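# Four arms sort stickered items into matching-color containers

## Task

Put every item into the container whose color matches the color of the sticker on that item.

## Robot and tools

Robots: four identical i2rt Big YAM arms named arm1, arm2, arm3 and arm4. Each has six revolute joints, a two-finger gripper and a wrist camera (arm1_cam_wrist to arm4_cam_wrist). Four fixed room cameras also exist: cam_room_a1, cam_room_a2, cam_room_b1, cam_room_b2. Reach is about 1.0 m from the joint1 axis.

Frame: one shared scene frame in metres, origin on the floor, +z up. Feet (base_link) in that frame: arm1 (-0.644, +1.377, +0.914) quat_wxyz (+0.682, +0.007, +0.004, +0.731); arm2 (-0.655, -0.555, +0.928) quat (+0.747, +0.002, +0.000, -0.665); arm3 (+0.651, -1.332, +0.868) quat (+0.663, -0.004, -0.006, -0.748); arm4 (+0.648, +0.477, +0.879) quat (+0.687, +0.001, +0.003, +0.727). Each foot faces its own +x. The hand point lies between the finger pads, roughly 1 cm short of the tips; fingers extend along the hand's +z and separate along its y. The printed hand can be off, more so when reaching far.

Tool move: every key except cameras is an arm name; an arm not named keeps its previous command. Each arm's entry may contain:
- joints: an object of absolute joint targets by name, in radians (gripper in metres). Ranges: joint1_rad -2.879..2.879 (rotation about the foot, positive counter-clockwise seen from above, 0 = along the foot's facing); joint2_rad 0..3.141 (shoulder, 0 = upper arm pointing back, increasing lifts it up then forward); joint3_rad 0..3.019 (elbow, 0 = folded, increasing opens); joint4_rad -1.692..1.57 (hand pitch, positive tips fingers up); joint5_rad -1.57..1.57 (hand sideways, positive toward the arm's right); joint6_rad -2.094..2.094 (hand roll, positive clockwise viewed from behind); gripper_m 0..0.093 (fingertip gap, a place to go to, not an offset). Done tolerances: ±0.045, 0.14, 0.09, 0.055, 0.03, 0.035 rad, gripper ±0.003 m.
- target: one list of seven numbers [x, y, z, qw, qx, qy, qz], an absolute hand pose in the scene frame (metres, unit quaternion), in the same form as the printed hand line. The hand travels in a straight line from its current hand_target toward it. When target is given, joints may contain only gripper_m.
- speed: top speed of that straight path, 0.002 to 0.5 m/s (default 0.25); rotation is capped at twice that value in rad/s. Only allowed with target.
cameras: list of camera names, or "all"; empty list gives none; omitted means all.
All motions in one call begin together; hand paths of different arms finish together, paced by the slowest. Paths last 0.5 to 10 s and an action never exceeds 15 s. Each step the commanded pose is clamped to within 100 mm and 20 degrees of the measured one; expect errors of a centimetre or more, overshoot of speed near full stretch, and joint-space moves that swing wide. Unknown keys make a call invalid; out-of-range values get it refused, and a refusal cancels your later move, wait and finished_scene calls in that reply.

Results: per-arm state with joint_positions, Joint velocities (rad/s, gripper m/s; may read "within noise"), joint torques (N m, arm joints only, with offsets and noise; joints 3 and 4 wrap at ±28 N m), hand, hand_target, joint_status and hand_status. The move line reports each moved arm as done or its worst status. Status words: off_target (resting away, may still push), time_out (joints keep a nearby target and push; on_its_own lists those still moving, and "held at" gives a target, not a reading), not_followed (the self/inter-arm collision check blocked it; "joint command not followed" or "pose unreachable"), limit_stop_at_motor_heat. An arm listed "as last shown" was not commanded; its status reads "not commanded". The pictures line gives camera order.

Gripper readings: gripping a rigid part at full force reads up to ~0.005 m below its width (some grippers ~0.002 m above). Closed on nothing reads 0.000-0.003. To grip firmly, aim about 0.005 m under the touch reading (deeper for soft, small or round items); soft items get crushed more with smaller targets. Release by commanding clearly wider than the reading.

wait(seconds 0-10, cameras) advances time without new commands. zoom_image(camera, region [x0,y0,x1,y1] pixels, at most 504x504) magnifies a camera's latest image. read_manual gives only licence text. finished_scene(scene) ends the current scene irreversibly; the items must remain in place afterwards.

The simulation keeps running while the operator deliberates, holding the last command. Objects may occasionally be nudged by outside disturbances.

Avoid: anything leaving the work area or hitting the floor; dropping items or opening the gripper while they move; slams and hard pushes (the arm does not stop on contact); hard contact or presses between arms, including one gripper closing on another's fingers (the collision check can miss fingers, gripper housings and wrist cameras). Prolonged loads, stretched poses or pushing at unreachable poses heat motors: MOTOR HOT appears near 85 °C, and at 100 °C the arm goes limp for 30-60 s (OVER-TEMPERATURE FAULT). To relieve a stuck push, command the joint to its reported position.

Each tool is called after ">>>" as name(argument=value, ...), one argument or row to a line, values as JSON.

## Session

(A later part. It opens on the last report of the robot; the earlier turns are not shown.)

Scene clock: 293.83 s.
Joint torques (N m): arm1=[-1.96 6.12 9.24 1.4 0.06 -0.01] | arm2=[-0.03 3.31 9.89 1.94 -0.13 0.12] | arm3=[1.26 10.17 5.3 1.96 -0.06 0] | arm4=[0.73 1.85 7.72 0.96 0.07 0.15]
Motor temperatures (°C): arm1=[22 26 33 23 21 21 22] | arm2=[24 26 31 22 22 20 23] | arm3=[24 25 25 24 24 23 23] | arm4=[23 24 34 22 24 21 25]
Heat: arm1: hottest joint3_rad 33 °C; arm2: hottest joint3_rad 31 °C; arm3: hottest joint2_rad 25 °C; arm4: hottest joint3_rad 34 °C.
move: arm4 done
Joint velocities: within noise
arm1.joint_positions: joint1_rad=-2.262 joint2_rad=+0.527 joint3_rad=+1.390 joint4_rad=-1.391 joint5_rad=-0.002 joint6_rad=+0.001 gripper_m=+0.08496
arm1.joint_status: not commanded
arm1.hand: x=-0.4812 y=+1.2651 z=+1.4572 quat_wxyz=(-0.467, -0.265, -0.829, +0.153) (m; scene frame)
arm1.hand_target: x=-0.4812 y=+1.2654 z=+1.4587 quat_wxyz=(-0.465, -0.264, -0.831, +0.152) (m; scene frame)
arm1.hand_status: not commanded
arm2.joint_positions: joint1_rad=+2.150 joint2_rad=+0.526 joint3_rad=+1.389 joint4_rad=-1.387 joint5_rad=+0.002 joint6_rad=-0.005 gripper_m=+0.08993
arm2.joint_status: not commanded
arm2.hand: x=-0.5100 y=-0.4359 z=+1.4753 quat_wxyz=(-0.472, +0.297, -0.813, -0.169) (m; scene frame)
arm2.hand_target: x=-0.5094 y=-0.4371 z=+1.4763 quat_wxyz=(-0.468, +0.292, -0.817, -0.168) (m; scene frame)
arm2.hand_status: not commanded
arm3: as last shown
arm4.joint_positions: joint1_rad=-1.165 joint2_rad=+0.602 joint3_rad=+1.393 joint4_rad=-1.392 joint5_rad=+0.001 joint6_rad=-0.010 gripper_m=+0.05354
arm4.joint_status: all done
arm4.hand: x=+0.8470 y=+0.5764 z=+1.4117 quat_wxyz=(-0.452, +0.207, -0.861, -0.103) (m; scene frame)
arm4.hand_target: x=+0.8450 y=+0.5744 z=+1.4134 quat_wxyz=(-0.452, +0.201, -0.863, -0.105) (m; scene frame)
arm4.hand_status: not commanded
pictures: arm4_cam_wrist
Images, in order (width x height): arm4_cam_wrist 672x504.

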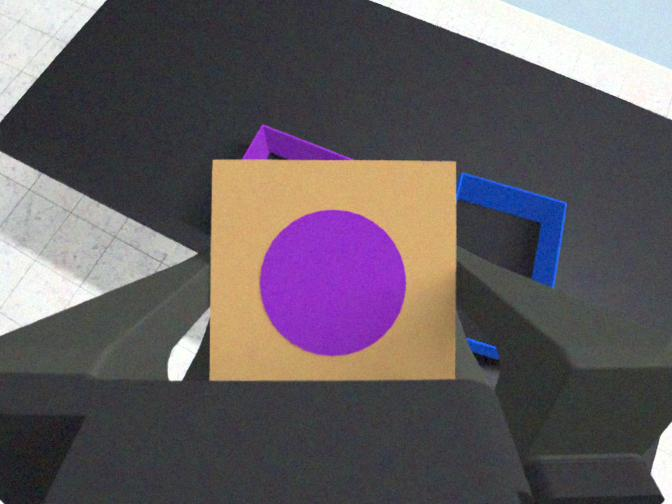

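>>> move(
  arm4={"target":[1.12,0.72,1.0,0.2521,-0.2173,0.9408,0.0582],"speed":0.25},
  cameras=["arm4_cam_wrist","cam_room_a2"],
)

Scene clock: 299.13 s.
Joint torques (N m): arm1=[-0.91 5.77 9.26 1.43 0.1 0.03] | arm2=[0.03 3.25 9.89 1.95 -0.13 0.12] | arm3=[1.26 10.17 5.37 1.92 -0.05 -0.01] | arm4=[1.32 -13.92 11.56 1.33 0.11 0.18]
Motor temperatures (°C): arm1=[22 26 33 23 21 21 22] | arm2=[24 26 31 22 22 20 23] | arm3=[24 25 25 24 24 23 23] | arm4=[23 24 34 22 24 21 25]
Heat: arm1: hottest joint3_rad 33 °C; arm2: hottest joint3_rad 31 °C; arm3: hottest joint2_rad 25 °C; arm4: hottest joint3_rad 34 °C.
move: arm4 off_target
Joint velocities: within noise
arm1, arm2, arm3: as last shown
arm4.joint_positions: joint1_rad=-1.157 joint2_rad=+1.508 joint3_rad=+0.977 joint4_rad=-0.579 joint5_rad=+0.010 joint6_rad=+0.009 gripper_m=+0.05354
arm4.joint_status: not commanded
arm4.hand: x=+1.0991 y=+0.7042 z=+0.9754 quat_wxyz=(-0.220, +0.222, -0.949, -0.048) (m; scene frame)
arm4.hand_target: x=+1.1184 y=+0.7194 z=+1.0007 quat_wxyz=(-0.252, +0.217, -0.941, -0.059) (m; scene frame)
arm4.hand_status: off_target (0.036 m and 3.9 deg from the pose sent, 0.514 m and 25.3 deg at the start)
pictures: arm4_cam_wrist, cam_room_a2
Images, in order (width x height): arm4_cam_wrist 672x504, cam_room_a2 672x504.

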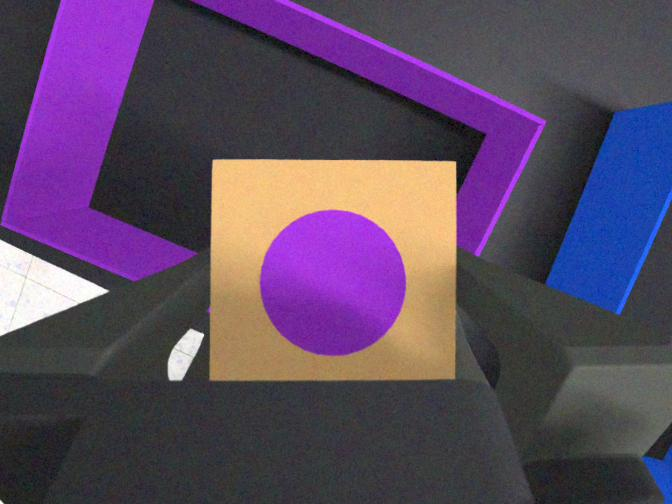

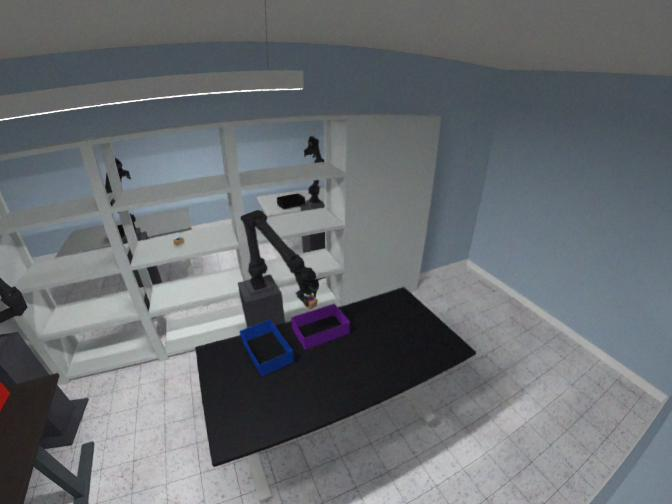

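>>> move(
  arm4={"target":[1.145,0.773,0.92,0.2521,-0.2173,0.9408,0.0582],"speed":0.2},
  cameras=["arm4_cam_wrist"],
)

Scene clock: 306.70 s.
Joint torques (N m): arm1=[-0.97 6.07 9.28 1.37 0.09 0.03] | arm2=[0.09 3.25 9.94 1.96 -0.12 0.12] | arm3=[1.26 10.17 5.35 1.95 -0.05 -0.01] | arm4=[1.03 -16.15 10.25 1.42 0.25 0.17]
Motor temperatures (°C): arm1=[22 25 33 23 21 21 22] | arm2=[24 26 31 22 22 20 23] | arm3=[24 25 25 24 24 23 23] | arm4=[23 24 35 22 24 21 26]
Heat: arm1: hottest joint3_rad 33 °C; arm2: hottest joint3_rad 31 °C; arm3: hottest joint2_rad 25 °C; arm4: hottest joint3_rad 35 °C.
move: arm4 off_target
Joint velocities: within noise
arm1, arm2, arm3: as last shown
arm4.joint_positions: joint1_rad=-1.079 joint2_rad=+1.732 joint3_rad=+1.029 joint4_rad=-0.396 joint5_rad=+0.044 joint6_rad=+0.071 gripper_m=+0.05354
arm4.joint_status: not commanded
arm4.hand: x=+1.1236 y=+0.7587 z=+0.9032 quat_wxyz=(-0.226, +0.225, -0.946, -0.049) (m; scene frame)
arm4.hand_target: x=+1.1437 y=+0.7723 z=+0.9208 quat_wxyz=(-0.252, +0.217, -0.941, -0.058) (m; scene frame)
arm4.hand_status: off_target (0.031 m and 3.3 deg from the pose sent, 0.100 m and 3.9 deg at the start)
pictures: arm4_cam_wrist
Images, in order (width x height): arm4_cam_wrist 672x504.

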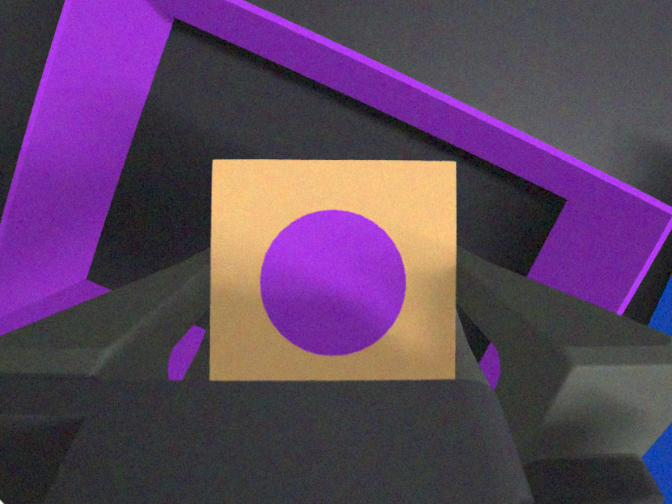

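>>> move(
  arm4={"target":[1.152,0.777,0.80,0.2521,-0.2173,0.9408,0.0582],"speed":0.15},
  cameras=["arm4_cam_wrist"],
)

>>> move(
  arm4={"target":[1.152,0.777,0.765,0.2521,-0.2173,0.9408,0.0582],"speed":0.06},
  cameras=["arm4_cam_wrist","cam_room_a2"],
)

>>> zoom_image(
  camera="cam_room_a2",
  region=[220, 200, 420, 380],
)

Scene clock: 312.10 s.
Joint torques (N m): arm1=[-2.02 5.83 9.13 1.39 0.07 0.02] | arm2=[0.09 3.19 9.89 1.92 -0.13 0.12] | arm3=[1.26 10.11 5.31 1.95 -0.05 -0.01] | arm4=[0.56 -17.61 6.93 1.42 0.25 0.17]
Motor temperatures (°C): arm1=[22 25 33 23 21 21 22] | arm2=[24 26 31 22 22 20 23] | arm3=[24 25 25 24 24 23 23] | arm4=[23 24 35 22 24 21 26]
Heat: arm1: hottest joint3_rad 33 °C; arm2: hottest joint3_rad 31 °C; arm3: hottest joint2_rad 25 °C; arm4: hottest joint3_rad 35 °C.
move: arm4 off_target
Joint velocities: within noise
arm1, arm2, arm3: as last shown
arm4.joint_positions: joint1_rad=-1.079 joint2_rad=+1.983 joint3_rad=+1.029 joint4_rad=-0.113 joint5_rad=+0.044 joint6_rad=+0.071 gripper_m=+0.05354
arm4.joint_status: not commanded
arm4.hand: x=+1.1425 y=+0.7702 z=+0.7990 quat_wxyz=(-0.241, +0.224, -0.943, -0.054) (m; scene frame)
arm4.hand_target: x=+1.1517 y=+0.7768 z=+0.8002 quat_wxyz=(-0.252, +0.217, -0.941, -0.058) (m; scene frame)
arm4.hand_status: off_target (0.012 m and 1.5 deg from the pose sent, 0.109 m and 3.3 deg at the start)
pictures: arm4_cam_wrist
Images, in order (width x height): arm4_cam_wrist 672x504.

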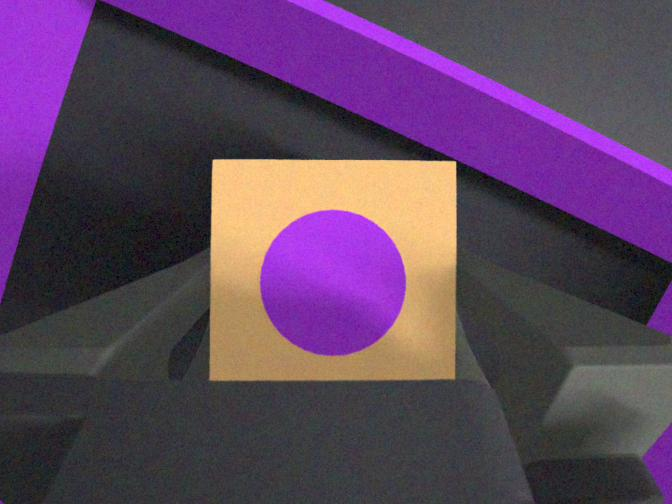

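Scene clock: 313.30 s.
Joint torques (N m): arm1=[-1.67 5.83 9.32 1.36 0.05 0] | arm2=[0.03 3.25 9.89 1.94 -0.12 0.12] | arm3=[1.2 10.05 5.35 1.95 -0.06 -0.01] | arm4=[0.85 -17.26 6.71 1.39 0.22 0.16]
Motor temperatures (°C): arm1=[22 25 33 23 21 21 22] | arm2=[24 26 31 22 22 20 23] | arm3=[24 25 25 24 24 23 23] | arm4=[23 24 35 22 24 21 26]
Heat: arm1: hottest joint3_rad 33 °C; arm2: hottest joint3_rad 31 °C; arm3: hottest joint2_rad 25 °C; arm4: hottest joint3_rad 35 °C.
move: arm4 off_target
Joint velocities: within noise
arm1, arm2, arm3: as last shown
arm4.joint_positions: joint1_rad=-1.079 joint2_rad=+2.057 joint3_rad=+1.029 joint4_rad=-0.035 joint5_rad=+0.044 joint6_rad=+0.071 gripper_m=+0.05354
arm4.joint_status: not commanded
arm4.hand: x=+1.1425 y=+0.7702 z=+0.7673 quat_wxyz=(-0.243, +0.224, -0.942, -0.055) (m; scene frame)
arm4.hand_target: x=+1.1515 y=+0.7768 z=+0.7651 quat_wxyz=(-0.252, +0.217, -0.941, -0.058) (m; scene frame)
arm4.hand_status: off_target (0.012 m and 1.4 deg from the pose sent, 0.036 m and 1.5 deg at the start)
pictures: arm4_cam_wrist, cam_room_a2
Images, in order (width x height): arm4_cam_wrist 672x504, cam_room_a2 672x504.

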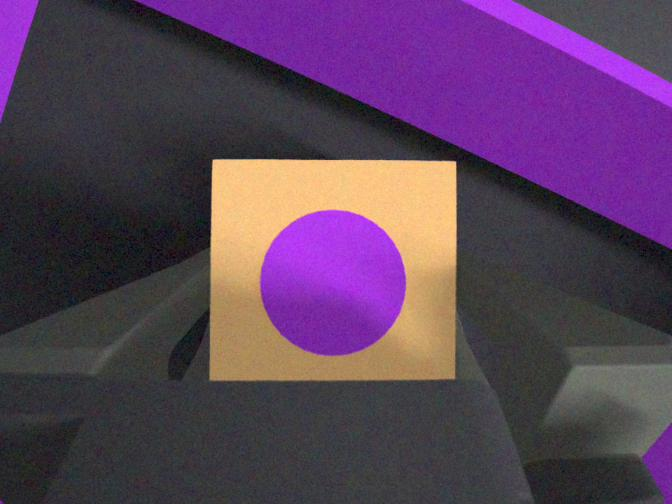

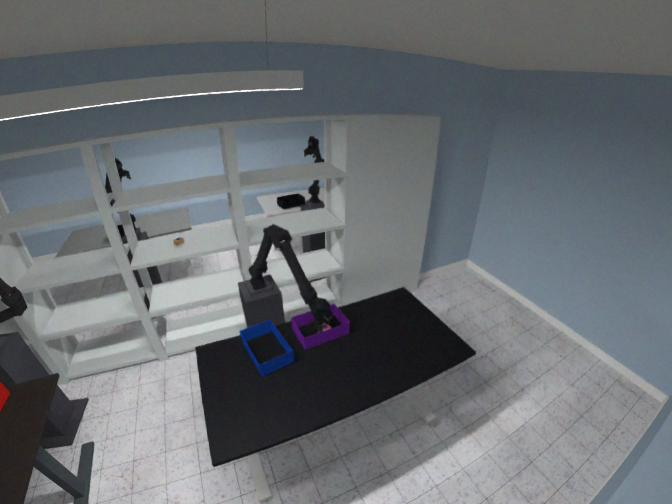

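Scaled by 2.520.

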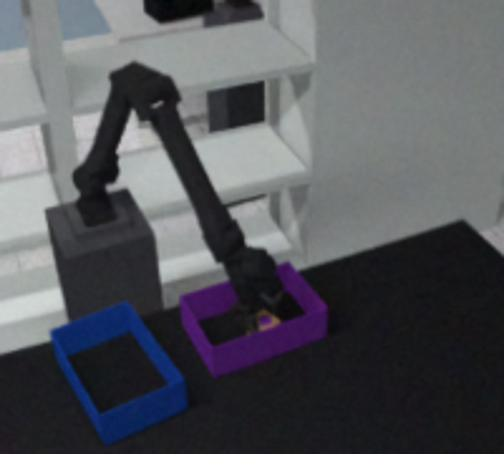

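>>> move(
  arm4={"target":[1.148,0.775,0.745,0.2521,-0.2173,0.9408,0.0582],"speed":0.05},
  cameras=[],
)

>>> move(
  arm4={"target":[1.148,0.775,0.73,0.2521,-0.2173,0.9408,0.0582],"speed":0.05},
  cameras=["arm4_cam_wrist"],
)

Scene clock: 320.07 s.
Joint torques (N m): arm1=[-1.73 5.83 9.22 1.39 0.05 0] | arm2=[-0.03 3.31 9.92 1.95 -0.12 0.12] | arm3=[1.2 10.17 5.35 1.98 -0.04 -0.01] | arm4=[1.14 -16.67 5.85 1.33 0.28 0.19]
Motor temperatures (°C): arm1=[22 25 33 23 21 21 22] | arm2=[24 26 30 22 22 20 23] | arm3=[24 25 25 24 24 23 23] | arm4=[23 24 34 22 24 21 26]
Heat: arm1: hottest joint3_rad 33 °C; arm2: hottest joint3_rad 30 °C; arm3: hottest joint2_rad 25 °C; arm4: hottest joint3_rad 34 °C.
move: arm4 done
Joint velocities: within noise
arm1, arm2, arm3: as last shown
arm4.joint_positions: joint1_rad=-1.079 joint2_rad=+2.093 joint3_rad=+1.029 joint4_rad=+0.017 joint5_rad=+0.045 joint6_rad=+0.071 gripper_m=+0.05354
arm4.joint_status: not commanded
arm4.hand: x=+1.1446 y=+0.7713 z=+0.7539 quat_wxyz=(-0.251, +0.223, -0.940, -0.057) (m; scene frame)
arm4.hand_target: x=+1.1476 y=+0.7748 z=+0.7451 quat_wxyz=(-0.252, +0.217, -0.941, -0.058) (m; scene frame)
arm4.hand_status: done (0.010 m and 0.7 deg from the pose sent, 0.023 m and 1.3 deg at the start)
pictures: none
No camera images: "cameras" was empty.

Scene clock: 321.03 s.
Joint torques (N m): arm1=[-1.44 5.71 9.25 1.35 0.08 0.06] | arm2=[-0.03 3.25 9.89 1.94 -0.12 0.12] | arm3=[1.26 10.11 5.29 1.92 -0.05 -0.01] | arm4=[0.73 -14.74 6.06 1.24 0.22 0.17]
Motor temperatures (°C): arm1=[22 25 33 23 21 21 22] | arm2=[24 26 30 22 22 20 23] | arm3=[24 25 25 24 24 23 23] | arm4=[23 24 34 22 24 21 26]
Heat: arm1: hottest joint3_rad 33 °C; arm2: hottest joint3_rad 30 °C; arm3: hottest joint2_rad 25 °C; arm4: hottest joint3_rad 34 °C.
move: arm4 off_target
Joint velocities: within noise
arm1, arm2, arm3: as last shown
arm4.joint_positions: joint1_rad=-1.079 joint2_rad=+2.103 joint3_rad=+1.029 joint4_rad=+0.056 joint5_rad=+0.046 joint6_rad=+0.071 gripper_m=+0.05354
arm4.joint_status: not commanded
arm4.hand: x=+1.1494 y=+0.7740 z=+0.7528 quat_wxyz=(-0.264, +0.222, -0.937, -0.061) (m; scene frame)
arm4.hand_target: x=+1.1470 y=+0.7743 z=+0.7308 quat_wxyz=(-0.252, +0.217, -0.941, -0.058) (m; scene frame)
arm4.hand_status: off_target (0.023 m and 1.5 deg from the pose sent, 0.024 m and 0.7 deg at the start)
pictures: arm4_cam_wrist
Images, in order (width x height): arm4_cam_wrist 672x504.

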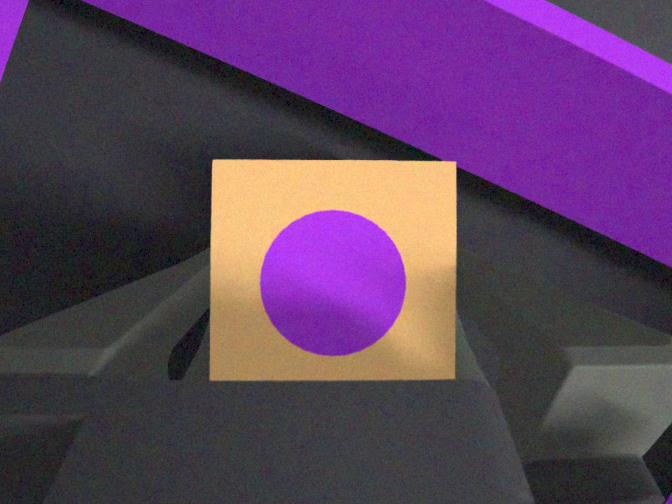

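>>> move(
  arm4={"joints":{"gripper_m":0.085}},
  cameras=["arm4_cam_wrist"],
)

>>> move(
  arm4={"target":[1.08,0.73,1.0,0.2521,-0.2173,0.9408,0.0582],"speed":0.2},
  cameras=["arm4_cam_wrist"],
)

>>> move(
  arm4={"joints":{"joint2_rad":0.6,"joint3_rad":1.4,"joint4_rad":-1.4,"joint5_rad":0,"joint6_rad":0}},
  cameras=[],
)

>>> move(
  arm4={"joints":{"joint1_rad":2.18}},
  cameras=["arm4_cam_wrist"],
)

Scene clock: 327.87 s.
Joint torques (N m): arm1=[-1.03 5.66 9.06 1.52 0.06 0.05] | arm2=[0.03 3.19 9.89 1.95 -0.13 0.13] | arm3=[1.14 9.99 5.35 1.99 -0.05 -0.02] | arm4=[1.2 -17.49 5.83 1.07 0.17 0.18]
Motor temperatures (°C): arm1=[22 25 33 23 21 21 22] | arm2=[24 26 30 22 22 20 23] | arm3=[24 25 25 24 24 23 23] | arm4=[23 24 33 22 24 21 26]
Heat: arm1: hottest joint3_rad 33 °C; arm2: hottest joint3_rad 30 °C; arm3: hottest joint2_rad 25 °C; arm4: hottest joint3_rad 33 °C.
move: arm4 done
Joint velocities: within noise
arm1, arm2: as last shown
arm3.joint_positions: joint1_rad=+0.075 joint2_rad=+0.276 joint3_rad=+1.523 joint4_rad=-1.599 joint5_rad=-0.185 joint6_rad=-0.597 gripper_m=+0.09396
arm3.joint_status: not commanded
arm3.hand: x=+0.6803 y=-1.3506 z=+1.4452 quat_wxyz=(-0.326, -0.350, -0.735, +0.481) (m; scene frame)
arm3.hand_target: x=+0.6804 y=-1.3484 z=+1.4507 quat_wxyz=(-0.328, -0.347, -0.731, +0.487) (m; scene frame)
arm3.hand_status: not commanded
arm4.joint_positions: joint1_rad=-1.079 joint2_rad=+2.129 joint3_rad=+1.029 joint4_rad=+0.056 joint5_rad=+0.046 joint6_rad=+0.072 gripper_m=+0.08492
arm4.joint_status: all done
arm4.hand: x=+1.1436 y=+0.7705 z=+0.7386 quat_wxyz=(-0.252, +0.222, -0.940, -0.057) (m; scene frame)
arm4.hand_target: x=+1.1470 y=+0.7743 z=+0.7308 quat_wxyz=(-0.252, +0.217, -0.941, -0.058) (m; scene frame)
arm4.hand_status: not commanded
pictures: arm4_cam_wrist
Images, in order (width x height): arm4_cam_wrist 672x504.

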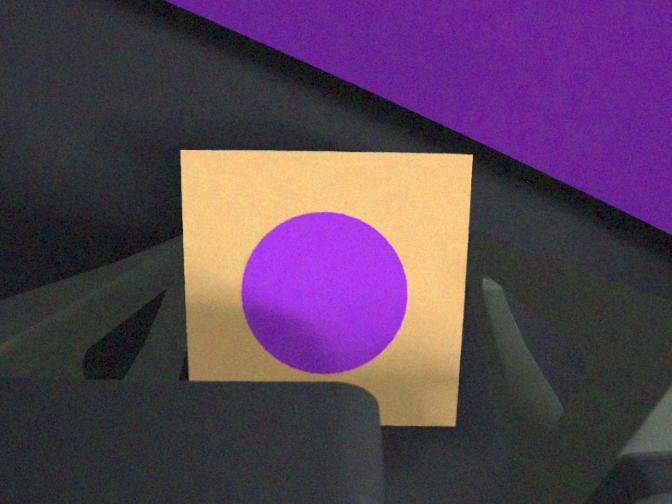

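Scene clock: 329.90 s.
Joint torques (N m): arm1=[-1.38 6.07 9.17 1.52 0.03 0.01] | arm2=[0.03 3.37 9.92 1.94 -0.12 0.12] | arm3=[1.32 10.11 5.34 1.96 -0.04 -0.01] | arm4=[0.79 -12.16 10.09 0.39 0.11 0.11]
Motor temperatures (°C): arm1=[22 25 33 23 21 21 22] | arm2=[24 26 30 22 22 20 23] | arm3=[24 25 25 24 24 23 23] | arm4=[23 24 33 22 24 21 26]
Heat: arm1: hottest joint3_rad 33 °C; arm2: hottest joint3_rad 30 °C; arm3: hottest joint2_rad 25 °C; arm4: hottest joint3_rad 33 °C.
move: arm4 off_target
Joint velocities: within noise
arm1.joint_positions: joint1_rad=-2.262 joint2_rad=+0.527 joint3_rad=+1.390 joint4_rad=-1.391 joint5_rad=-0.002 joint6_rad=+0.001 gripper_m=+0.08496
arm1.joint_status: not commanded
arm1.hand: x=-0.4812 y=+1.2651 z=+1.4572 quat_wxyz=(-0.467, -0.265, -0.829, +0.153) (m; scene frame)
arm1.hand_target: x=-0.4812 y=+1.2654 z=+1.4587 quat_wxyz=(-0.465, -0.264, -0.831, +0.152) (m; scene frame)
arm1.hand_status: not commanded
arm2.joint_positions: joint1_rad=+2.150 joint2_rad=+0.526 joint3_rad=+1.389 joint4_rad=-1.387 joint5_rad=+0.002 joint6_rad=-0.005 gripper_m=+0.08993
arm2.joint_status: not commanded
arm2.hand: x=-0.5100 y=-0.4359 z=+1.4753 quat_wxyz=(-0.472, +0.297, -0.813, -0.169) (m; scene frame)
arm2.hand_target: x=-0.5094 y=-0.4371 z=+1.4763 quat_wxyz=(-0.468, +0.292, -0.817, -0.168) (m; scene frame)
arm2.hand_status: not commanded
arm3: as last shown
arm4.joint_positions: joint1_rad=-1.079 joint2_rad=+1.433 joint3_rad=+0.921 joint4_rad=-0.544 joint5_rad=+0.046 joint6_rad=+0.072 gripper_m=+0.08492
arm4.joint_status: not commanded
arm4.hand: x=+1.0718 y=+0.7267 z=+0.9902 quat_wxyz=(-0.247, +0.223, -0.942, -0.055) (m; scene frame)
arm4.hand_target: x=+1.0798 y=+0.7298 z=+1.0001 quat_wxyz=(-0.252, +0.217, -0.941, -0.058) (m; scene frame)
arm4.hand_status: off_target (0.013 m and 1.0 deg from the pose sent, 0.272 m and 0.6 deg at the start)
pictures: arm4_cam_wrist
Images, in order (width x height): arm4_cam_wrist 672x504.

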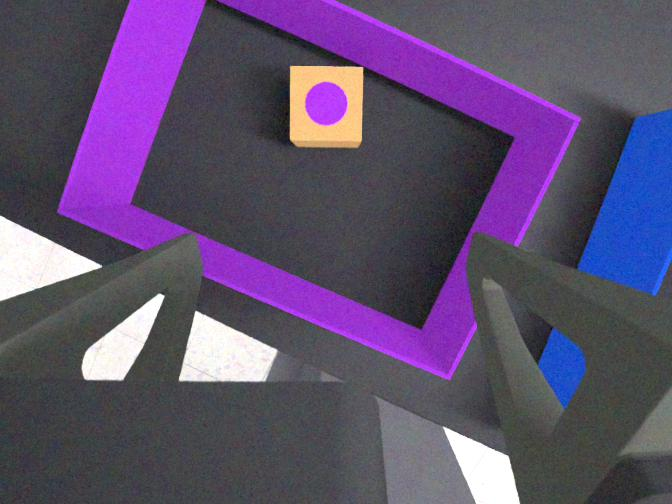

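Scene clock: 331.53 s.
Joint torques (N m): arm1=[-1.08 6.12 9.22 1.48 0.06 -0.01] | arm2=[0.03 3.14 9.94 1.95 -0.12 0.12] | arm3=[1.32 9.99 5.37 1.95 -0.04 -0.01] | arm4=[0.44 2.49 7.13 0.95 -0.01 -0.09]
Motor temperatures (°C): arm1=[22 25 33 23 21 21 22] | arm2=[24 26 30 22 22 20 23] | arm3=[24 25 25 24 24 23 23] | arm4=[23 24 33 22 24 21 26]
Heat: arm1: hottest joint3_rad 33 °C; arm2: hottest joint3_rad 30 °C; arm3: hottest joint2_rad 25 °C; arm4: hottest joint3_rad 33 °C.
move: arm4 done
Joint velocities: within noise
arm1, arm2, arm3: as last shown
arm4.joint_positions: joint1_rad=-1.079 joint2_rad=+0.598 joint3_rad=+1.402 joint4_rad=-1.388 joint5_rad=+0.003 joint6_rad=+0.014 gripper_m=+0.08492
arm4.joint_status: all done
arm4.hand: x=+0.8363 y=+0.5917 z=+1.4173 quat_wxyz=(-0.453, +0.233, -0.851, -0.129) (m; scene frame)
arm4.hand_target: x=+0.8359 y=+0.5913 z=+1.4134 quat_wxyz=(-0.447, +0.239, -0.853, -0.125) (m; scene frame)
arm4.hand_status: not commanded
pictures: none
No camera images: "cameras" was empty.

Scene clock: 333.97 s.
Joint torques (N m): arm1=[-2.08 5.77 9.07 1.28 0.08 -0.02] | arm2=[0.09 3.31 9.91 1.94 -0.13 0.12] | arm3=[1.2 10.05 5.34 1.96 -0.04 0] | arm4=[1.14 2.9 6.99 0.88 0.09 -0.11]
Motor temperatures (°C): arm1=[22 25 33 23 21 21 22] | arm2=[24 26 30 22 22 20 23] | arm3=[24 25 25 24 24 23 23] | arm4=[23 24 33 22 24 21 26]
Heat: arm1: hottest joint3_rad 33 °C; arm2: hottest joint3_rad 30 °C; arm3: hottest joint2_rad 25 °C; arm4: hottest joint3_rad 33 °C.
move: arm4 done
Joint velocities: within noise
arm1, arm2, arm3: as last shown
arm4.joint_positions: joint1_rad=+2.175 joint2_rad=+0.598 joint3_rad=+1.402 joint4_rad=-1.388 joint5_rad=+0.000 joint6_rad=+0.013 gripper_m=+0.08496
arm4.joint_status: all done
arm4.hand: x=+0.4786 y=+0.3462 z=+1.4198 quat_wxyz=(+0.157, +0.833, +0.280, -0.450) (m; scene frame)
arm4.hand_target: x=+0.4797 y=+0.3456 z=+1.4160 quat_wxyz=(+0.153, +0.835, +0.289, -0.443) (m; scene frame)
arm4.hand_status: not commanded
pictures: arm4_cam_wrist
Images, in order (width x height): arm4_cam_wrist 672x504.

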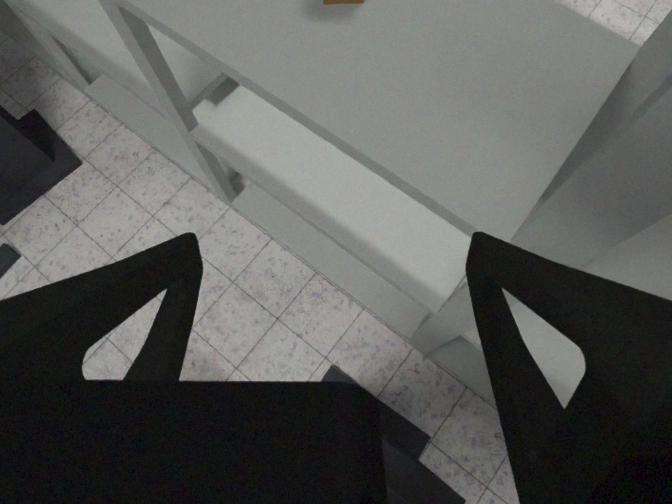

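>>> move(
  arm4={"joints":{"gripper_m":0.093},"target":[0.24,0.165,1.25,-0.1151,-0.8844,-0.3003,0.339],"speed":0.25},
  cameras=[],
)

>>> move(
  arm4={"target":[0.03,0.003,1.17,-0.1151,-0.8844,-0.3003,0.339],"speed":0.2},
  cameras=["arm4_cam_wrist"],
)

Scene clock: 342.43 s.
Joint torques (N m): arm1=[-1.67 6.07 9.32 1.37 0.1 0.04] | arm2=[0.03 3.25 9.89 1.91 -0.12 0.12] | arm3=[1.2 9.99 5.34 1.98 -0.06 0] | arm4=[0.62 -11.87 13.23 1.63 0.12 -0.07]
Motor temperatures (°C): arm1=[22 25 33 23 21 21 22] | arm2=[24 26 30 22 22 20 23] | arm3=[24 25 25 24 24 23 23] | arm4=[23 24 33 22 24 21 25]
Heat: arm1: hottest joint3_rad 33 °C; arm2: hottest joint3_rad 30 °C; arm3: hottest joint2_rad 25 °C; arm4: hottest joint3_rad 33 °C.
move: arm4 off_target
Joint velocities: within noise
arm1, arm2, arm3: as last shown
arm4.joint_positions: joint1_rad=+2.175 joint2_rad=+1.265 joint3_rad=+1.310 joint4_rad=-0.965 joint5_rad=-0.001 joint6_rad=+0.012 gripper_m=+0.09289
arm4.joint_status: all done
arm4.hand: x=+0.2521 y=+0.1699 z=+1.2155 quat_wxyz=(+0.107, +0.897, +0.302, -0.304) (m; scene frame)
arm4.hand_target: x=+0.2418 y=+0.1662 z=+1.2499 quat_wxyz=(+0.115, +0.884, +0.300, -0.339) (m; scene frame)
arm4.hand_status: off_target (0.037 m and 4.4 deg from the pose sent, 0.344 m and 15.0 deg at the start)
pictures: none
No camera images: "cameras" was empty.

Scene clock: 344.70 s.
Joint torques (N m): arm1=[-1.44 5.66 9.36 1.48 0.11 0] | arm2=[0.03 3.25 9.88 1.91 -0.13 0.12] | arm3=[1.2 10.11 5.34 1.92 -0.05 0] | arm4=[0.32 -21.71 13.45 0.64 0.13 -0.08]
Motor temperatures (°C): arm1=[22 25 33 23 21 21 22] | arm2=[24 26 30 22 22 20 23] | arm3=[24 25 25 24 24 23 23] | arm4=[23 24 33 22 24 21 25]
Heat: arm1: hottest joint3_rad 33 °C; arm2: hottest joint3_rad 30 °C; arm3: hottest joint2_rad 25 °C; arm4: hottest joint3_rad 33 °C.
move: arm4 off_target
Joint velocities: within noise
arm1, arm2, arm3: as last shown
arm4.joint_positions: joint1_rad=+2.175 joint2_rad=+1.959 joint3_rad=+1.973 joint4_rad=-0.881 joint5_rad=-0.001 joint6_rad=+0.012 gripper_m=+0.09289
arm4.joint_status: not commanded
arm4.hand: x=+0.0418 y=+0.0065 z=+1.1567 quat_wxyz=(+0.115, +0.889, +0.299, -0.328) (m; scene frame)
arm4.hand_target: x=+0.0309 y=+0.0035 z=+1.1701 quat_wxyz=(+0.115, +0.884, +0.300, -0.340) (m; scene frame)
arm4.hand_status: off_target (0.018 m and 1.4 deg from the pose sent, 0.281 m and 4.4 deg at the start)
pictures: arm4_cam_wrist
Images, in order (width x height): arm4_cam_wrist 672x504.

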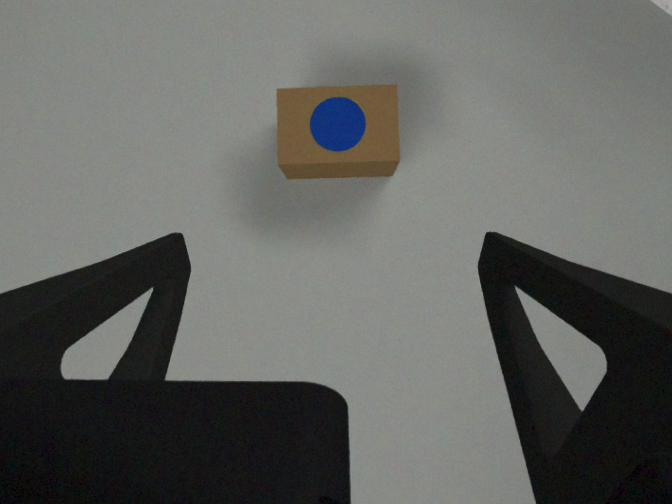

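>>> move(
  arm4={"target":[-0.036,-0.048,1.075,-0.1151,-0.8844,-0.3003,0.339],"speed":0.12},
  cameras=["arm4_cam_wrist"],
)

Scene clock: 352.27 s.
Joint torques (N m): arm1=[-1.38 5.6 9.28 1.51 0.04 0.05] | arm2=[-0.03 3.25 9.89 1.98 -0.12 0.12] | arm3=[1.14 9.93 5.34 1.98 -0.05 -0.01] | arm4=[0.79 -24.59 13.44 1.31 0.17 -0.07]
Motor temperatures (°C): arm1=[21 25 33 23 21 21 22] | arm2=[24 26 30 22 22 20 23] | arm3=[24 25 25 24 24 23 23] | arm4=[23 24 34 22 24 21 25]
Heat: arm1: hottest joint3_rad 33 °C; arm2: hottest joint3_rad 30 °C; arm3: hottest joint2_rad 25 °C; arm4: hottest joint3_rad 34 °C.
move: arm4 off_target
Joint velocities: within noise
arm1, arm2, arm3: as last shown
arm4.joint_positions: joint1_rad=+2.175 joint2_rad=+2.233 joint3_rad=+2.202 joint4_rad=-0.844 joint5_rad=-0.001 joint6_rad=+0.012 gripper_m=+0.09289
arm4.joint_status: not commanded
arm4.hand: x=-0.0207 y=-0.0421 z=+1.0712 quat_wxyz=(+0.114, +0.890, +0.300, -0.325) (m; scene frame)
arm4.hand_target: x=-0.0349 y=-0.0473 z=+1.0749 quat_wxyz=(+0.115, +0.884, +0.300, -0.339) (m; scene frame)
arm4.hand_status: off_target (0.017 m and 1.8 deg from the pose sent, 0.125 m and 1.4 deg at the start)
pictures: arm4_cam_wrist
Images, in order (width x height): arm4_cam_wrist 672x504.

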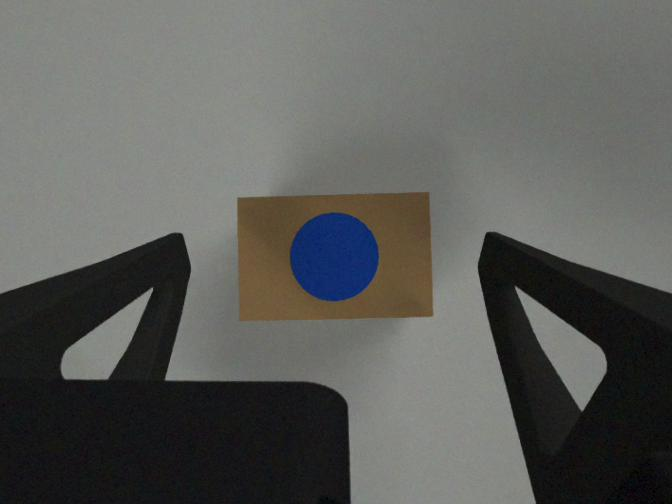

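>>> move(
  arm4={"target":[-0.039,-0.050,1.02,-0.1151,-0.8844,-0.3003,0.339],"speed":0.08},
  cameras=["arm4_cam_wrist"],
)

Scene clock: 356.87 s.
Joint torques (N m): arm1=[-1.55 5.54 9.26 1.5 0.08 0.01] | arm2=[-0.09 3.19 9.95 1.95 -0.13 0.11] | arm3=[1.26 10.05 5.33 1.96 -0.04 0] | arm4=[0.44 -25.05 9.74 1.62 0.15 -0.08]
Motor temperatures (°C): arm1=[21 25 33 23 21 21 22] | arm2=[24 25 30 22 22 20 23] | arm3=[24 25 25 24 24 23 23] | arm4=[23 25 34 22 24 21 25]
Heat: arm1: hottest joint3_rad 33 °C; arm2: hottest joint3_rad 30 °C; arm3: hottest joint2_rad 25 °C; arm4: hottest joint3_rad 34 °C.
move: arm4 off_target
Joint velocities: within noise
arm1, arm2, arm3: as last shown
arm4.joint_positions: joint1_rad=+2.175 joint2_rad=+2.261 joint3_rad=+2.162 joint4_rad=-0.731 joint5_rad=-0.001 joint6_rad=+0.012 gripper_m=+0.09289
arm4.joint_status: not commanded
arm4.hand: x=-0.0315 y=-0.0505 z=+1.0445 quat_wxyz=(+0.121, +0.882, +0.297, -0.344) (m; scene frame)
arm4.hand_target: x=-0.0379 y=-0.0494 z=+1.0201 quat_wxyz=(+0.115, +0.884, +0.300, -0.339) (m; scene frame)
arm4.hand_status: off_target (0.026 m and 1.0 deg from the pose sent, 0.055 m and 1.7 deg at the start)
pictures: arm4_cam_wrist
Images, in order (width x height): arm4_cam_wrist 672x504.

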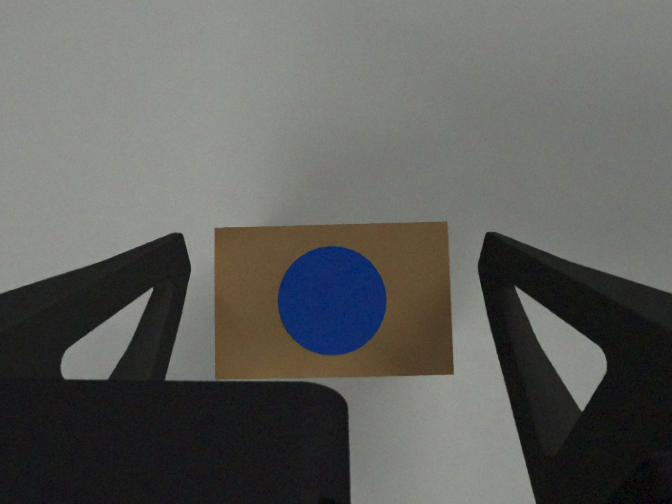

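>>> move(
  arm4={"target":[-0.032,-0.045,1.0,-0.1151,-0.8844,-0.3003,0.339],"speed":0.08},
  cameras=["arm4_cam_wrist","cam_room_a1","cam_room_a2","cam_room_b1"],
)

>>> zoom_image(
  camera="cam_room_a2",
  region=[100, 150, 350, 300],
)

>>> zoom_image(
  camera="cam_room_a1",
  region=[440, 130, 672, 270],
)

Scene clock: 367.27 s.
Joint torques (N m): arm1=[-1.38 6.48 9.24 1.42 0.04 0.02] | arm2=[0.03 3.19 9.91 1.95 -0.12 0.11] | arm3=[1.14 9.93 5.33 1.95 -0.05 -0.01] | arm4=[0.56 -26.23 8.99 1.72 0.12 -0.08]
Motor temperatures (°C): arm1=[21 25 33 23 21 21 22] | arm2=[24 25 30 22 22 20 23] | arm3=[24 25 25 24 24 23 23] | arm4=[23 25 35 22 24 21 25]
Heat: arm1: hottest joint3_rad 33 °C; arm2: hottest joint3_rad 30 °C; arm3: hottest joint2_rad 25 °C; arm4: hottest joint3_rad 35 °C.
move: arm4 off_target
Joint velocities: within noise
arm1, arm2: as last shown
arm3.joint_positions: joint1_rad=+0.075 joint2_rad=+0.276 joint3_rad=+1.523 joint4_rad=-1.599 joint5_rad=-0.185 joint6_rad=-0.597 gripper_m=+0.09396
arm3.joint_status: not commanded
arm3.hand: x=+0.6803 y=-1.3506 z=+1.4452 quat_wxyz=(-0.326, -0.350, -0.735, +0.481) (m; scene frame)
arm3.hand_target: x=+0.6804 y=-1.3484 z=+1.4507 quat_wxyz=(-0.328, -0.347, -0.731, +0.487) (m; scene frame)
arm3.hand_status: not commanded
arm4.joint_positions: joint1_rad=+2.175 joint2_rad=+2.261 joint3_rad=+2.089 joint4_rad=-0.667 joint5_rad=-0.001 joint6_rad=+0.011 gripper_m=+0.09289
arm4.joint_status: not commanded
arm4.hand: x=-0.0274 y=-0.0472 z=+1.0151 quat_wxyz=(+0.119, +0.884, +0.298, -0.340) (m; scene frame)
arm4.hand_target: x=-0.0315 y=-0.0449 z=+1.0000 quat_wxyz=(+0.115, +0.884, +0.300, -0.339) (m; scene frame)
arm4.hand_status: off_target (0.016 m and 0.6 deg from the pose sent, 0.045 m and 1.0 deg at the start)
pictures: arm4_cam_wrist, cam_room_a1, cam_room_a2, cam_room_b1
Images, in order (width x height): arm4_cam_wrist 672x504, cam_room_a1 672x504, cam_room_a2 672x504, cam_room_b1 672x504.

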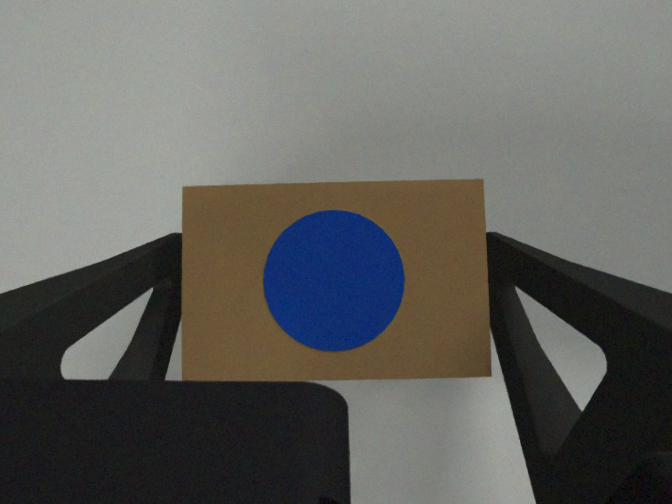

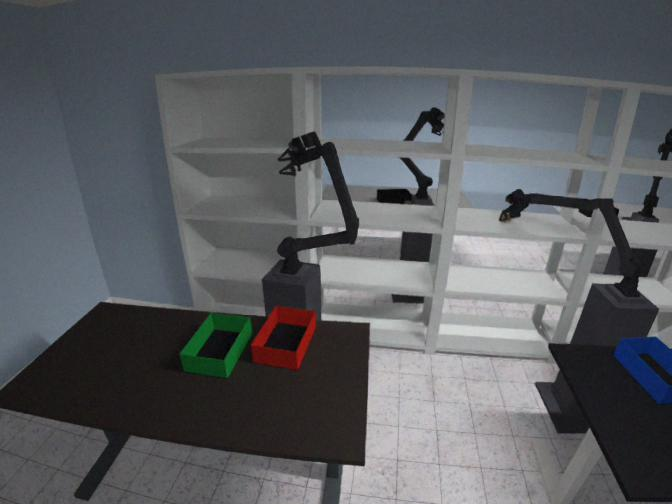

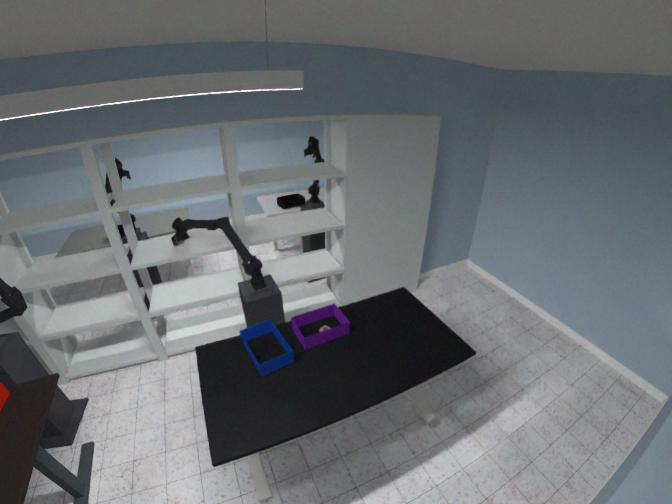

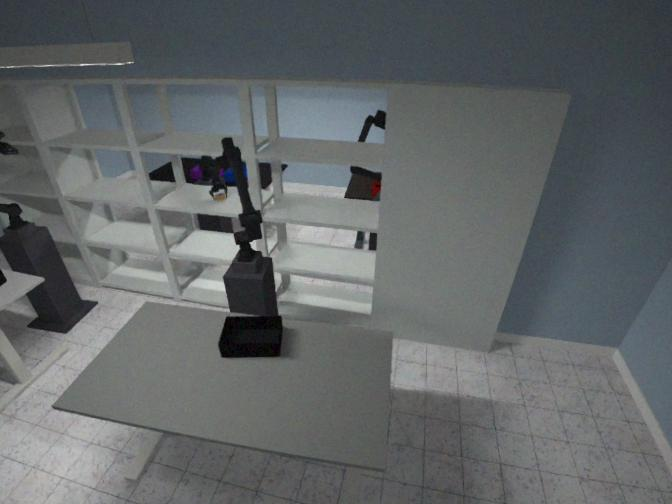

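Scaled by 2.016.

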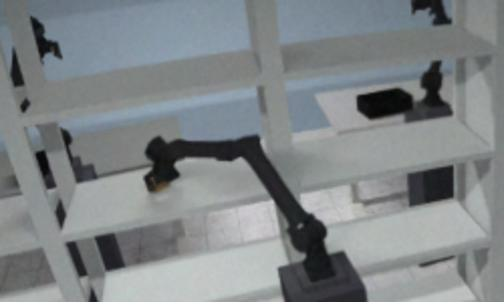

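Scaled by 2.172.

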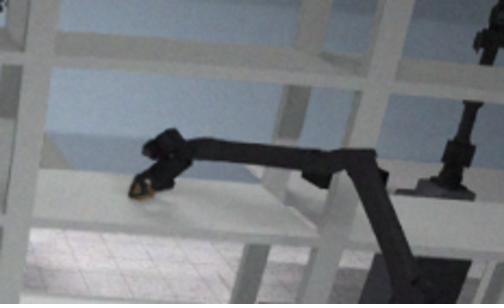

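>>> move(
  arm4={"joints":{"gripper_m":0.055}},
  cameras=[],
)

>>> move(
  arm4={"target":[-0.010,-0.028,1.13,-0.1151,-0.8844,-0.3003,0.339],"speed":0.15},
  cameras=["arm4_cam_wrist"],
)

>>> move(
  arm4={"target":[0.26,0.18,1.25,-0.1151,-0.8844,-0.3003,0.339],"speed":0.25},
  cameras=[],
)

>>> move(
  arm4={"joints":{"joint2_rad":0.6,"joint3_rad":1.4,"joint4_rad":-1.4,"joint5_rad":0,"joint6_rad":0}},
  cameras=[],
)

>>> move(
  arm4={"joints":{"joint1_rad":-1.73}},
  cameras=["arm4_cam_wrist"],
)

Scene clock: 373.97 s.
Joint torques (N m): arm1=[-1.08 5.77 9.32 1.29 0.09 0.04] | arm2=[-0.03 3.37 9.91 1.96 -0.13 0.13] | arm3=[1.32 9.93 5.35 1.96 -0.05 -0.02] | arm4=[0.62 -26.17 9.06 1.72 0.13 -0.04]
Motor temperatures (°C): arm1=[21 25 33 23 21 21 22] | arm2=[24 25 31 22 22 20 23] | arm3=[24 25 25 24 24 23 23] | arm4=[23 26 35 22 24 21 25]
Heat: arm1: hottest joint3_rad 33 °C; arm2: hottest joint3_rad 31 °C; arm3: hottest joint2_rad 25 °C; arm4: hottest joint3_rad 35 °C.
move: arm4 off_target
Joint velocities: within noise
arm1.joint_positions: joint1_rad=-2.262 joint2_rad=+0.527 joint3_rad=+1.390 joint4_rad=-1.391 joint5_rad=-0.002 joint6_rad=+0.001 gripper_m=+0.08496
arm1.joint_status: not commanded
arm1.hand: x=-0.4812 y=+1.2651 z=+1.4572 quat_wxyz=(-0.467, -0.265, -0.829, +0.153) (m; scene frame)
arm1.hand_target: x=-0.4812 y=+1.2654 z=+1.4587 quat_wxyz=(-0.465, -0.264, -0.831, +0.152) (m; scene frame)
arm1.hand_status: not commanded
arm2.joint_positions: joint1_rad=+2.150 joint2_rad=+0.526 joint3_rad=+1.389 joint4_rad=-1.387 joint5_rad=+0.002 joint6_rad=-0.005 gripper_m=+0.08993
arm2.joint_status: not commanded
arm2.hand: x=-0.5100 y=-0.4359 z=+1.4753 quat_wxyz=(-0.472, +0.297, -0.813, -0.169) (m; scene frame)
arm2.hand_target: x=-0.5094 y=-0.4371 z=+1.4763 quat_wxyz=(-0.468, +0.292, -0.817, -0.168) (m; scene frame)
arm2.hand_status: not commanded
arm3: as last shown
arm4.joint_positions: joint1_rad=+2.175 joint2_rad=+2.261 joint3_rad=+2.089 joint4_rad=-0.666 joint5_rad=-0.001 joint6_rad=+0.010 gripper_m=+0.06963
arm4.joint_status: gripper_m off_target (ended at +0.06965, target +0.05500)
arm4.hand: x=-0.0276 y=-0.0474 z=+1.0153 quat_wxyz=(+0.119, +0.884, +0.298, -0.341) (m; scene frame)
arm4.hand_target: x=-0.0316 y=-0.0449 z=+1.0000 quat_wxyz=(+0.115, +0.884, +0.300, -0.339) (m; scene frame)
arm4.hand_status: not commanded
pictures: none
No camera images: "cameras" was empty.

Scene clock: 375.63 s.
Joint torques (N m): arm1=[-1.67 6.18 9.07 1.37 0.14 0.05] | arm2=[0.09 3.31 9.88 1.94 -0.13 0.12] | arm3=[1.26 9.99 5.37 1.95 -0.06 -0.01] | arm4=[0.44 -26.7 13.23 0.77 0.15 -0.06]
Motor temperatures (°C): arm1=[21 25 33 23 21 21 22] | arm2=[24 25 31 22 22 20 23] | arm3=[24 25 25 24 24 23 23] | arm4=[23 26 35 22 24 21 25]
Heat: arm1: hottest joint3_rad 33 °C; arm2: hottest joint3_rad 31 °C; arm3: hottest joint2_rad 25 °C; arm4: hottest joint3_rad 35 °C.
move: arm4 off_target
Joint velocities: within noise
arm1, arm2, arm3: as last shown
arm4.joint_positions: joint1_rad=+2.175 joint2_rad=+2.151 joint3_rad=+2.138 joint4_rad=-0.881 joint5_rad=-0.001 joint6_rad=+0.010 gripper_m=+0.06963
arm4.joint_status: not commanded
arm4.hand: x=-0.0006 y=-0.0264 z=+1.0972 quat_wxyz=(+0.111, +0.893, +0.301, -0.316) (m; scene frame)
arm4.hand_target: x=-0.0086 y=-0.0272 z=+1.1300 quat_wxyz=(+0.115, +0.884, +0.300, -0.339) (m; scene frame)
arm4.hand_status: off_target (0.034 m and 2.8 deg from the pose sent, 0.118 m and 0.6 deg at the start)
pictures: arm4_cam_wrist
Images, in order (width x height): arm4_cam_wrist 672x504.

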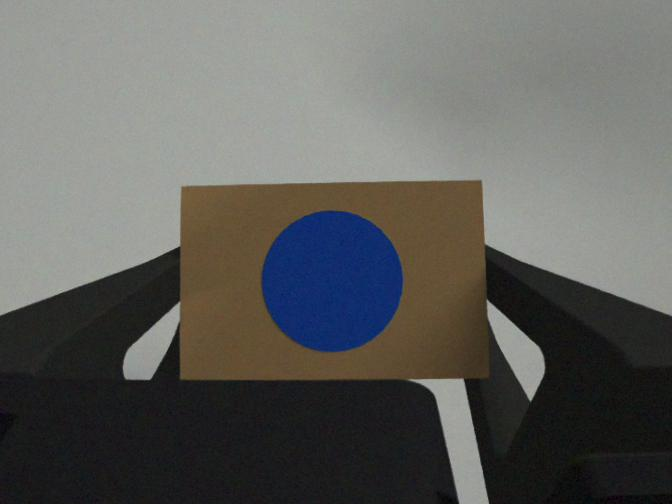

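Scene clock: 377.80 s.
Joint torques (N m): arm1=[-1.85 5.71 9.26 1.54 0.07 0] | arm2=[0.09 3.31 9.91 1.92 -0.13 0.12] | arm3=[1.2 9.99 5.33 1.92 -0.06 -0.01] | arm4=[0.21 -9.11 9.32 0.81 0.11 -0.07]
Motor temperatures (°C): arm1=[21 25 33 23 21 21 22] | arm2=[24 25 31 22 22 20 23] | arm3=[24 25 25 24 24 23 23] | arm4=[23 26 35 22 24 21 25]
Heat: arm1: hottest joint3_rad 33 °C; arm2: hottest joint3_rad 31 °C; arm3: hottest joint2_rad 25 °C; arm4: hottest joint3_rad 35 °C.
move: arm4 done
Joint velocities: within noise
arm1, arm2, arm3: as last shown
arm4.joint_positions: joint1_rad=+2.175 joint2_rad=+1.188 joint3_rad=+1.317 joint4_rad=-0.950 joint5_rad=-0.001 joint6_rad=+0.010 gripper_m=+0.06963
arm4.joint_status: not commanded
arm4.hand: x=+0.2627 y=+0.1782 z=+1.2584 quat_wxyz=(+0.122, +0.881, +0.297, -0.348) (m; scene frame)
arm4.hand_target: x=+0.2602 y=+0.1800 z=+1.2501 quat_wxyz=(+0.115, +0.884, +0.300, -0.339) (m; scene frame)
arm4.hand_status: done (0.009 m and 1.4 deg from the pose sent, 0.366 m and 2.8 deg at the start)
pictures: none
No camera images: "cameras" was empty.

Scene clock: 379.33 s.
Joint torques (N m): arm1=[-0.91 5.42 9.2 1.31 0.1 0.03] | arm2=[0.03 3.25 9.89 1.95 -0.13 0.13] | arm3=[1.44 10.17 5.31 1.94 -0.05 -0.01] | arm4=[0.21 2.26 7.69 1.07 0.13 -0.07]
Motor temperatures (°C): arm1=[21 25 33 23 21 21 22] | arm2=[24 25 31 22 22 20 23] | arm3=[24 25 25 24 24 23 23] | arm4=[23 26 35 22 24 21 25]
Heat: arm1: hottest joint3_rad 33 °C; arm2: hottest joint3_rad 31 °C; arm3: hottest joint2_rad 25 °C; arm4: hottest joint3_rad 35 °C.
move: arm4 done
Joint velocities: within noise
arm1, arm2, arm3: as last shown
arm4.joint_positions: joint1_rad=+2.175 joint2_rad=+0.600 joint3_rad=+1.394 joint4_rad=-1.391 joint5_rad=-0.001 joint6_rad=+0.010 gripper_m=+0.06963
arm4.joint_status: all done
arm4.hand: x=+0.4774 y=+0.3450 z=+1.4148 quat_wxyz=(+0.155, +0.836, +0.282, -0.444) (m; scene frame)
arm4.hand_target: x=+0.4782 y=+0.3475 z=+1.4160 quat_wxyz=(+0.151, +0.836, +0.284, -0.444) (m; scene frame)
arm4.hand_status: not commanded
pictures: none
No camera images: "cameras" was empty.

Scene clock: 381.97 s.
Joint torques (N m): arm1=[-1.85 5.95 9.25 1.36 0.08 0.04] | arm2=[0.03 3.19 9.91 1.95 -0.13 0.12] | arm3=[1.26 10.05 5.35 1.96 -0.05 0] | arm4=[0.38 1.9 7.79 0.92 0.06 -0.07]
Motor temperatures (°C): arm1=[21 25 33 23 21 21 22] | arm2=[24 25 31 22 22 20 23] | arm3=[24 25 25 24 24 23 23] | arm4=[23 26 35 22 24 21 25]
Heat: arm1: hottest joint3_rad 33 °C; arm2: hottest joint3_rad 31 °C; arm3: hottest joint2_rad 25 °C; arm4: hottest joint3_rad 35 °C.
move: arm4 done
Joint velocities: within noise
arm1, arm2, arm3: as last shown
arm4.joint_positions: joint1_rad=-1.725 joint2_rad=+0.600 joint3_rad=+1.394 joint4_rad=-1.391 joint5_rad=+0.001 joint6_rad=+0.010 gripper_m=+0.06971
arm4.joint_status: all done
arm4.hand: x=+0.8683 y=+0.4572 z=+1.4126 quat_wxyz=(-0.465, -0.047, -0.884, +0.023) (m; scene frame)
arm4.hand_target: x=+0.8660 y=+0.4565 z=+1.4138 quat_wxyz=(-0.464, -0.044, -0.884, +0.026) (m; scene frame)
arm4.hand_status: not commanded
pictures: arm4_cam_wrist
Images, in order (width x height): arm4_cam_wrist 672x504.

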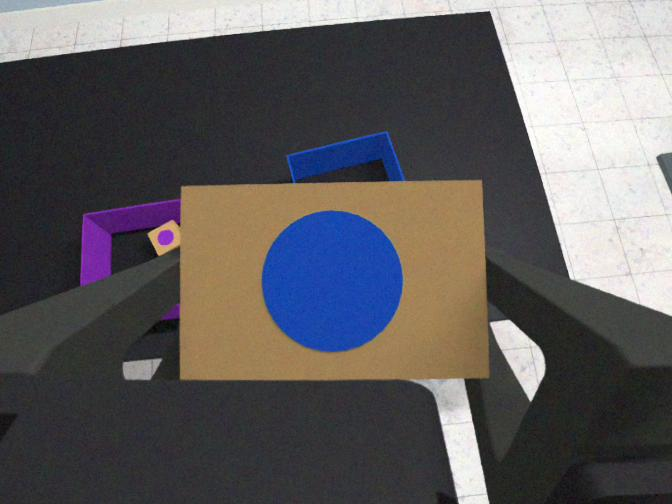

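>>> move(
  arm4={"target":[1.16,0.41,0.97,0.2582,0.0674,0.9636,-0.0181],"speed":0.25},
  cameras=["arm4_cam_wrist"],
)

Scene clock: 388.60 s.
Joint torques (N m): arm1=[-1.14 6.36 9.26 1.28 0.09 0] | arm2=[0.03 3.37 9.91 1.92 -0.12 0.12] | arm3=[1.32 10.11 5.33 1.98 -0.04 -0.01] | arm4=[-0.15 -13.27 10.88 1.24 0.18 0.05]
Motor temperatures (°C): arm1=[21 25 33 23 21 21 22] | arm2=[24 25 31 22 22 20 23] | arm3=[24 25 25 24 24 23 23] | arm4=[23 25 35 22 24 21 26]
Heat: arm1: hottest joint3_rad 33 °C; arm2: hottest joint3_rad 31 °C; arm3: hottest joint2_rad 25 °C; arm4: hottest joint3_rad 35 °C.
move: arm4 off_target
Joint velocities: within noise
arm1, arm2, arm3: as last shown
arm4.joint_positions: joint1_rad=-1.748 joint2_rad=+1.517 joint3_rad=+0.899 joint4_rad=-0.489 joint5_rad=-0.002 joint6_rad=+0.009 gripper_m=+0.06972
arm4.joint_status: not commanded
arm4.hand: x=+1.1353 y=+0.4183 z=+0.9479 quat_wxyz=(-0.227, -0.062, -0.972, +0.014) (m; scene frame)
arm4.hand_target: x=+1.1584 y=+0.4102 z=+0.9707 quat_wxyz=(-0.258, -0.067, -0.964, +0.018) (m; scene frame)
arm4.hand_status: off_target (0.034 m and 3.7 deg from the pose sent, 0.532 m and 25.6 deg at the start)
pictures: arm4_cam_wrist
Images, in order (width x height): arm4_cam_wrist 672x504.

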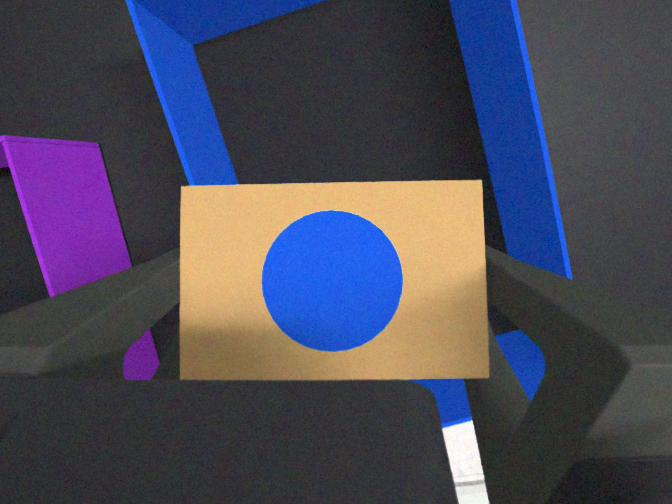

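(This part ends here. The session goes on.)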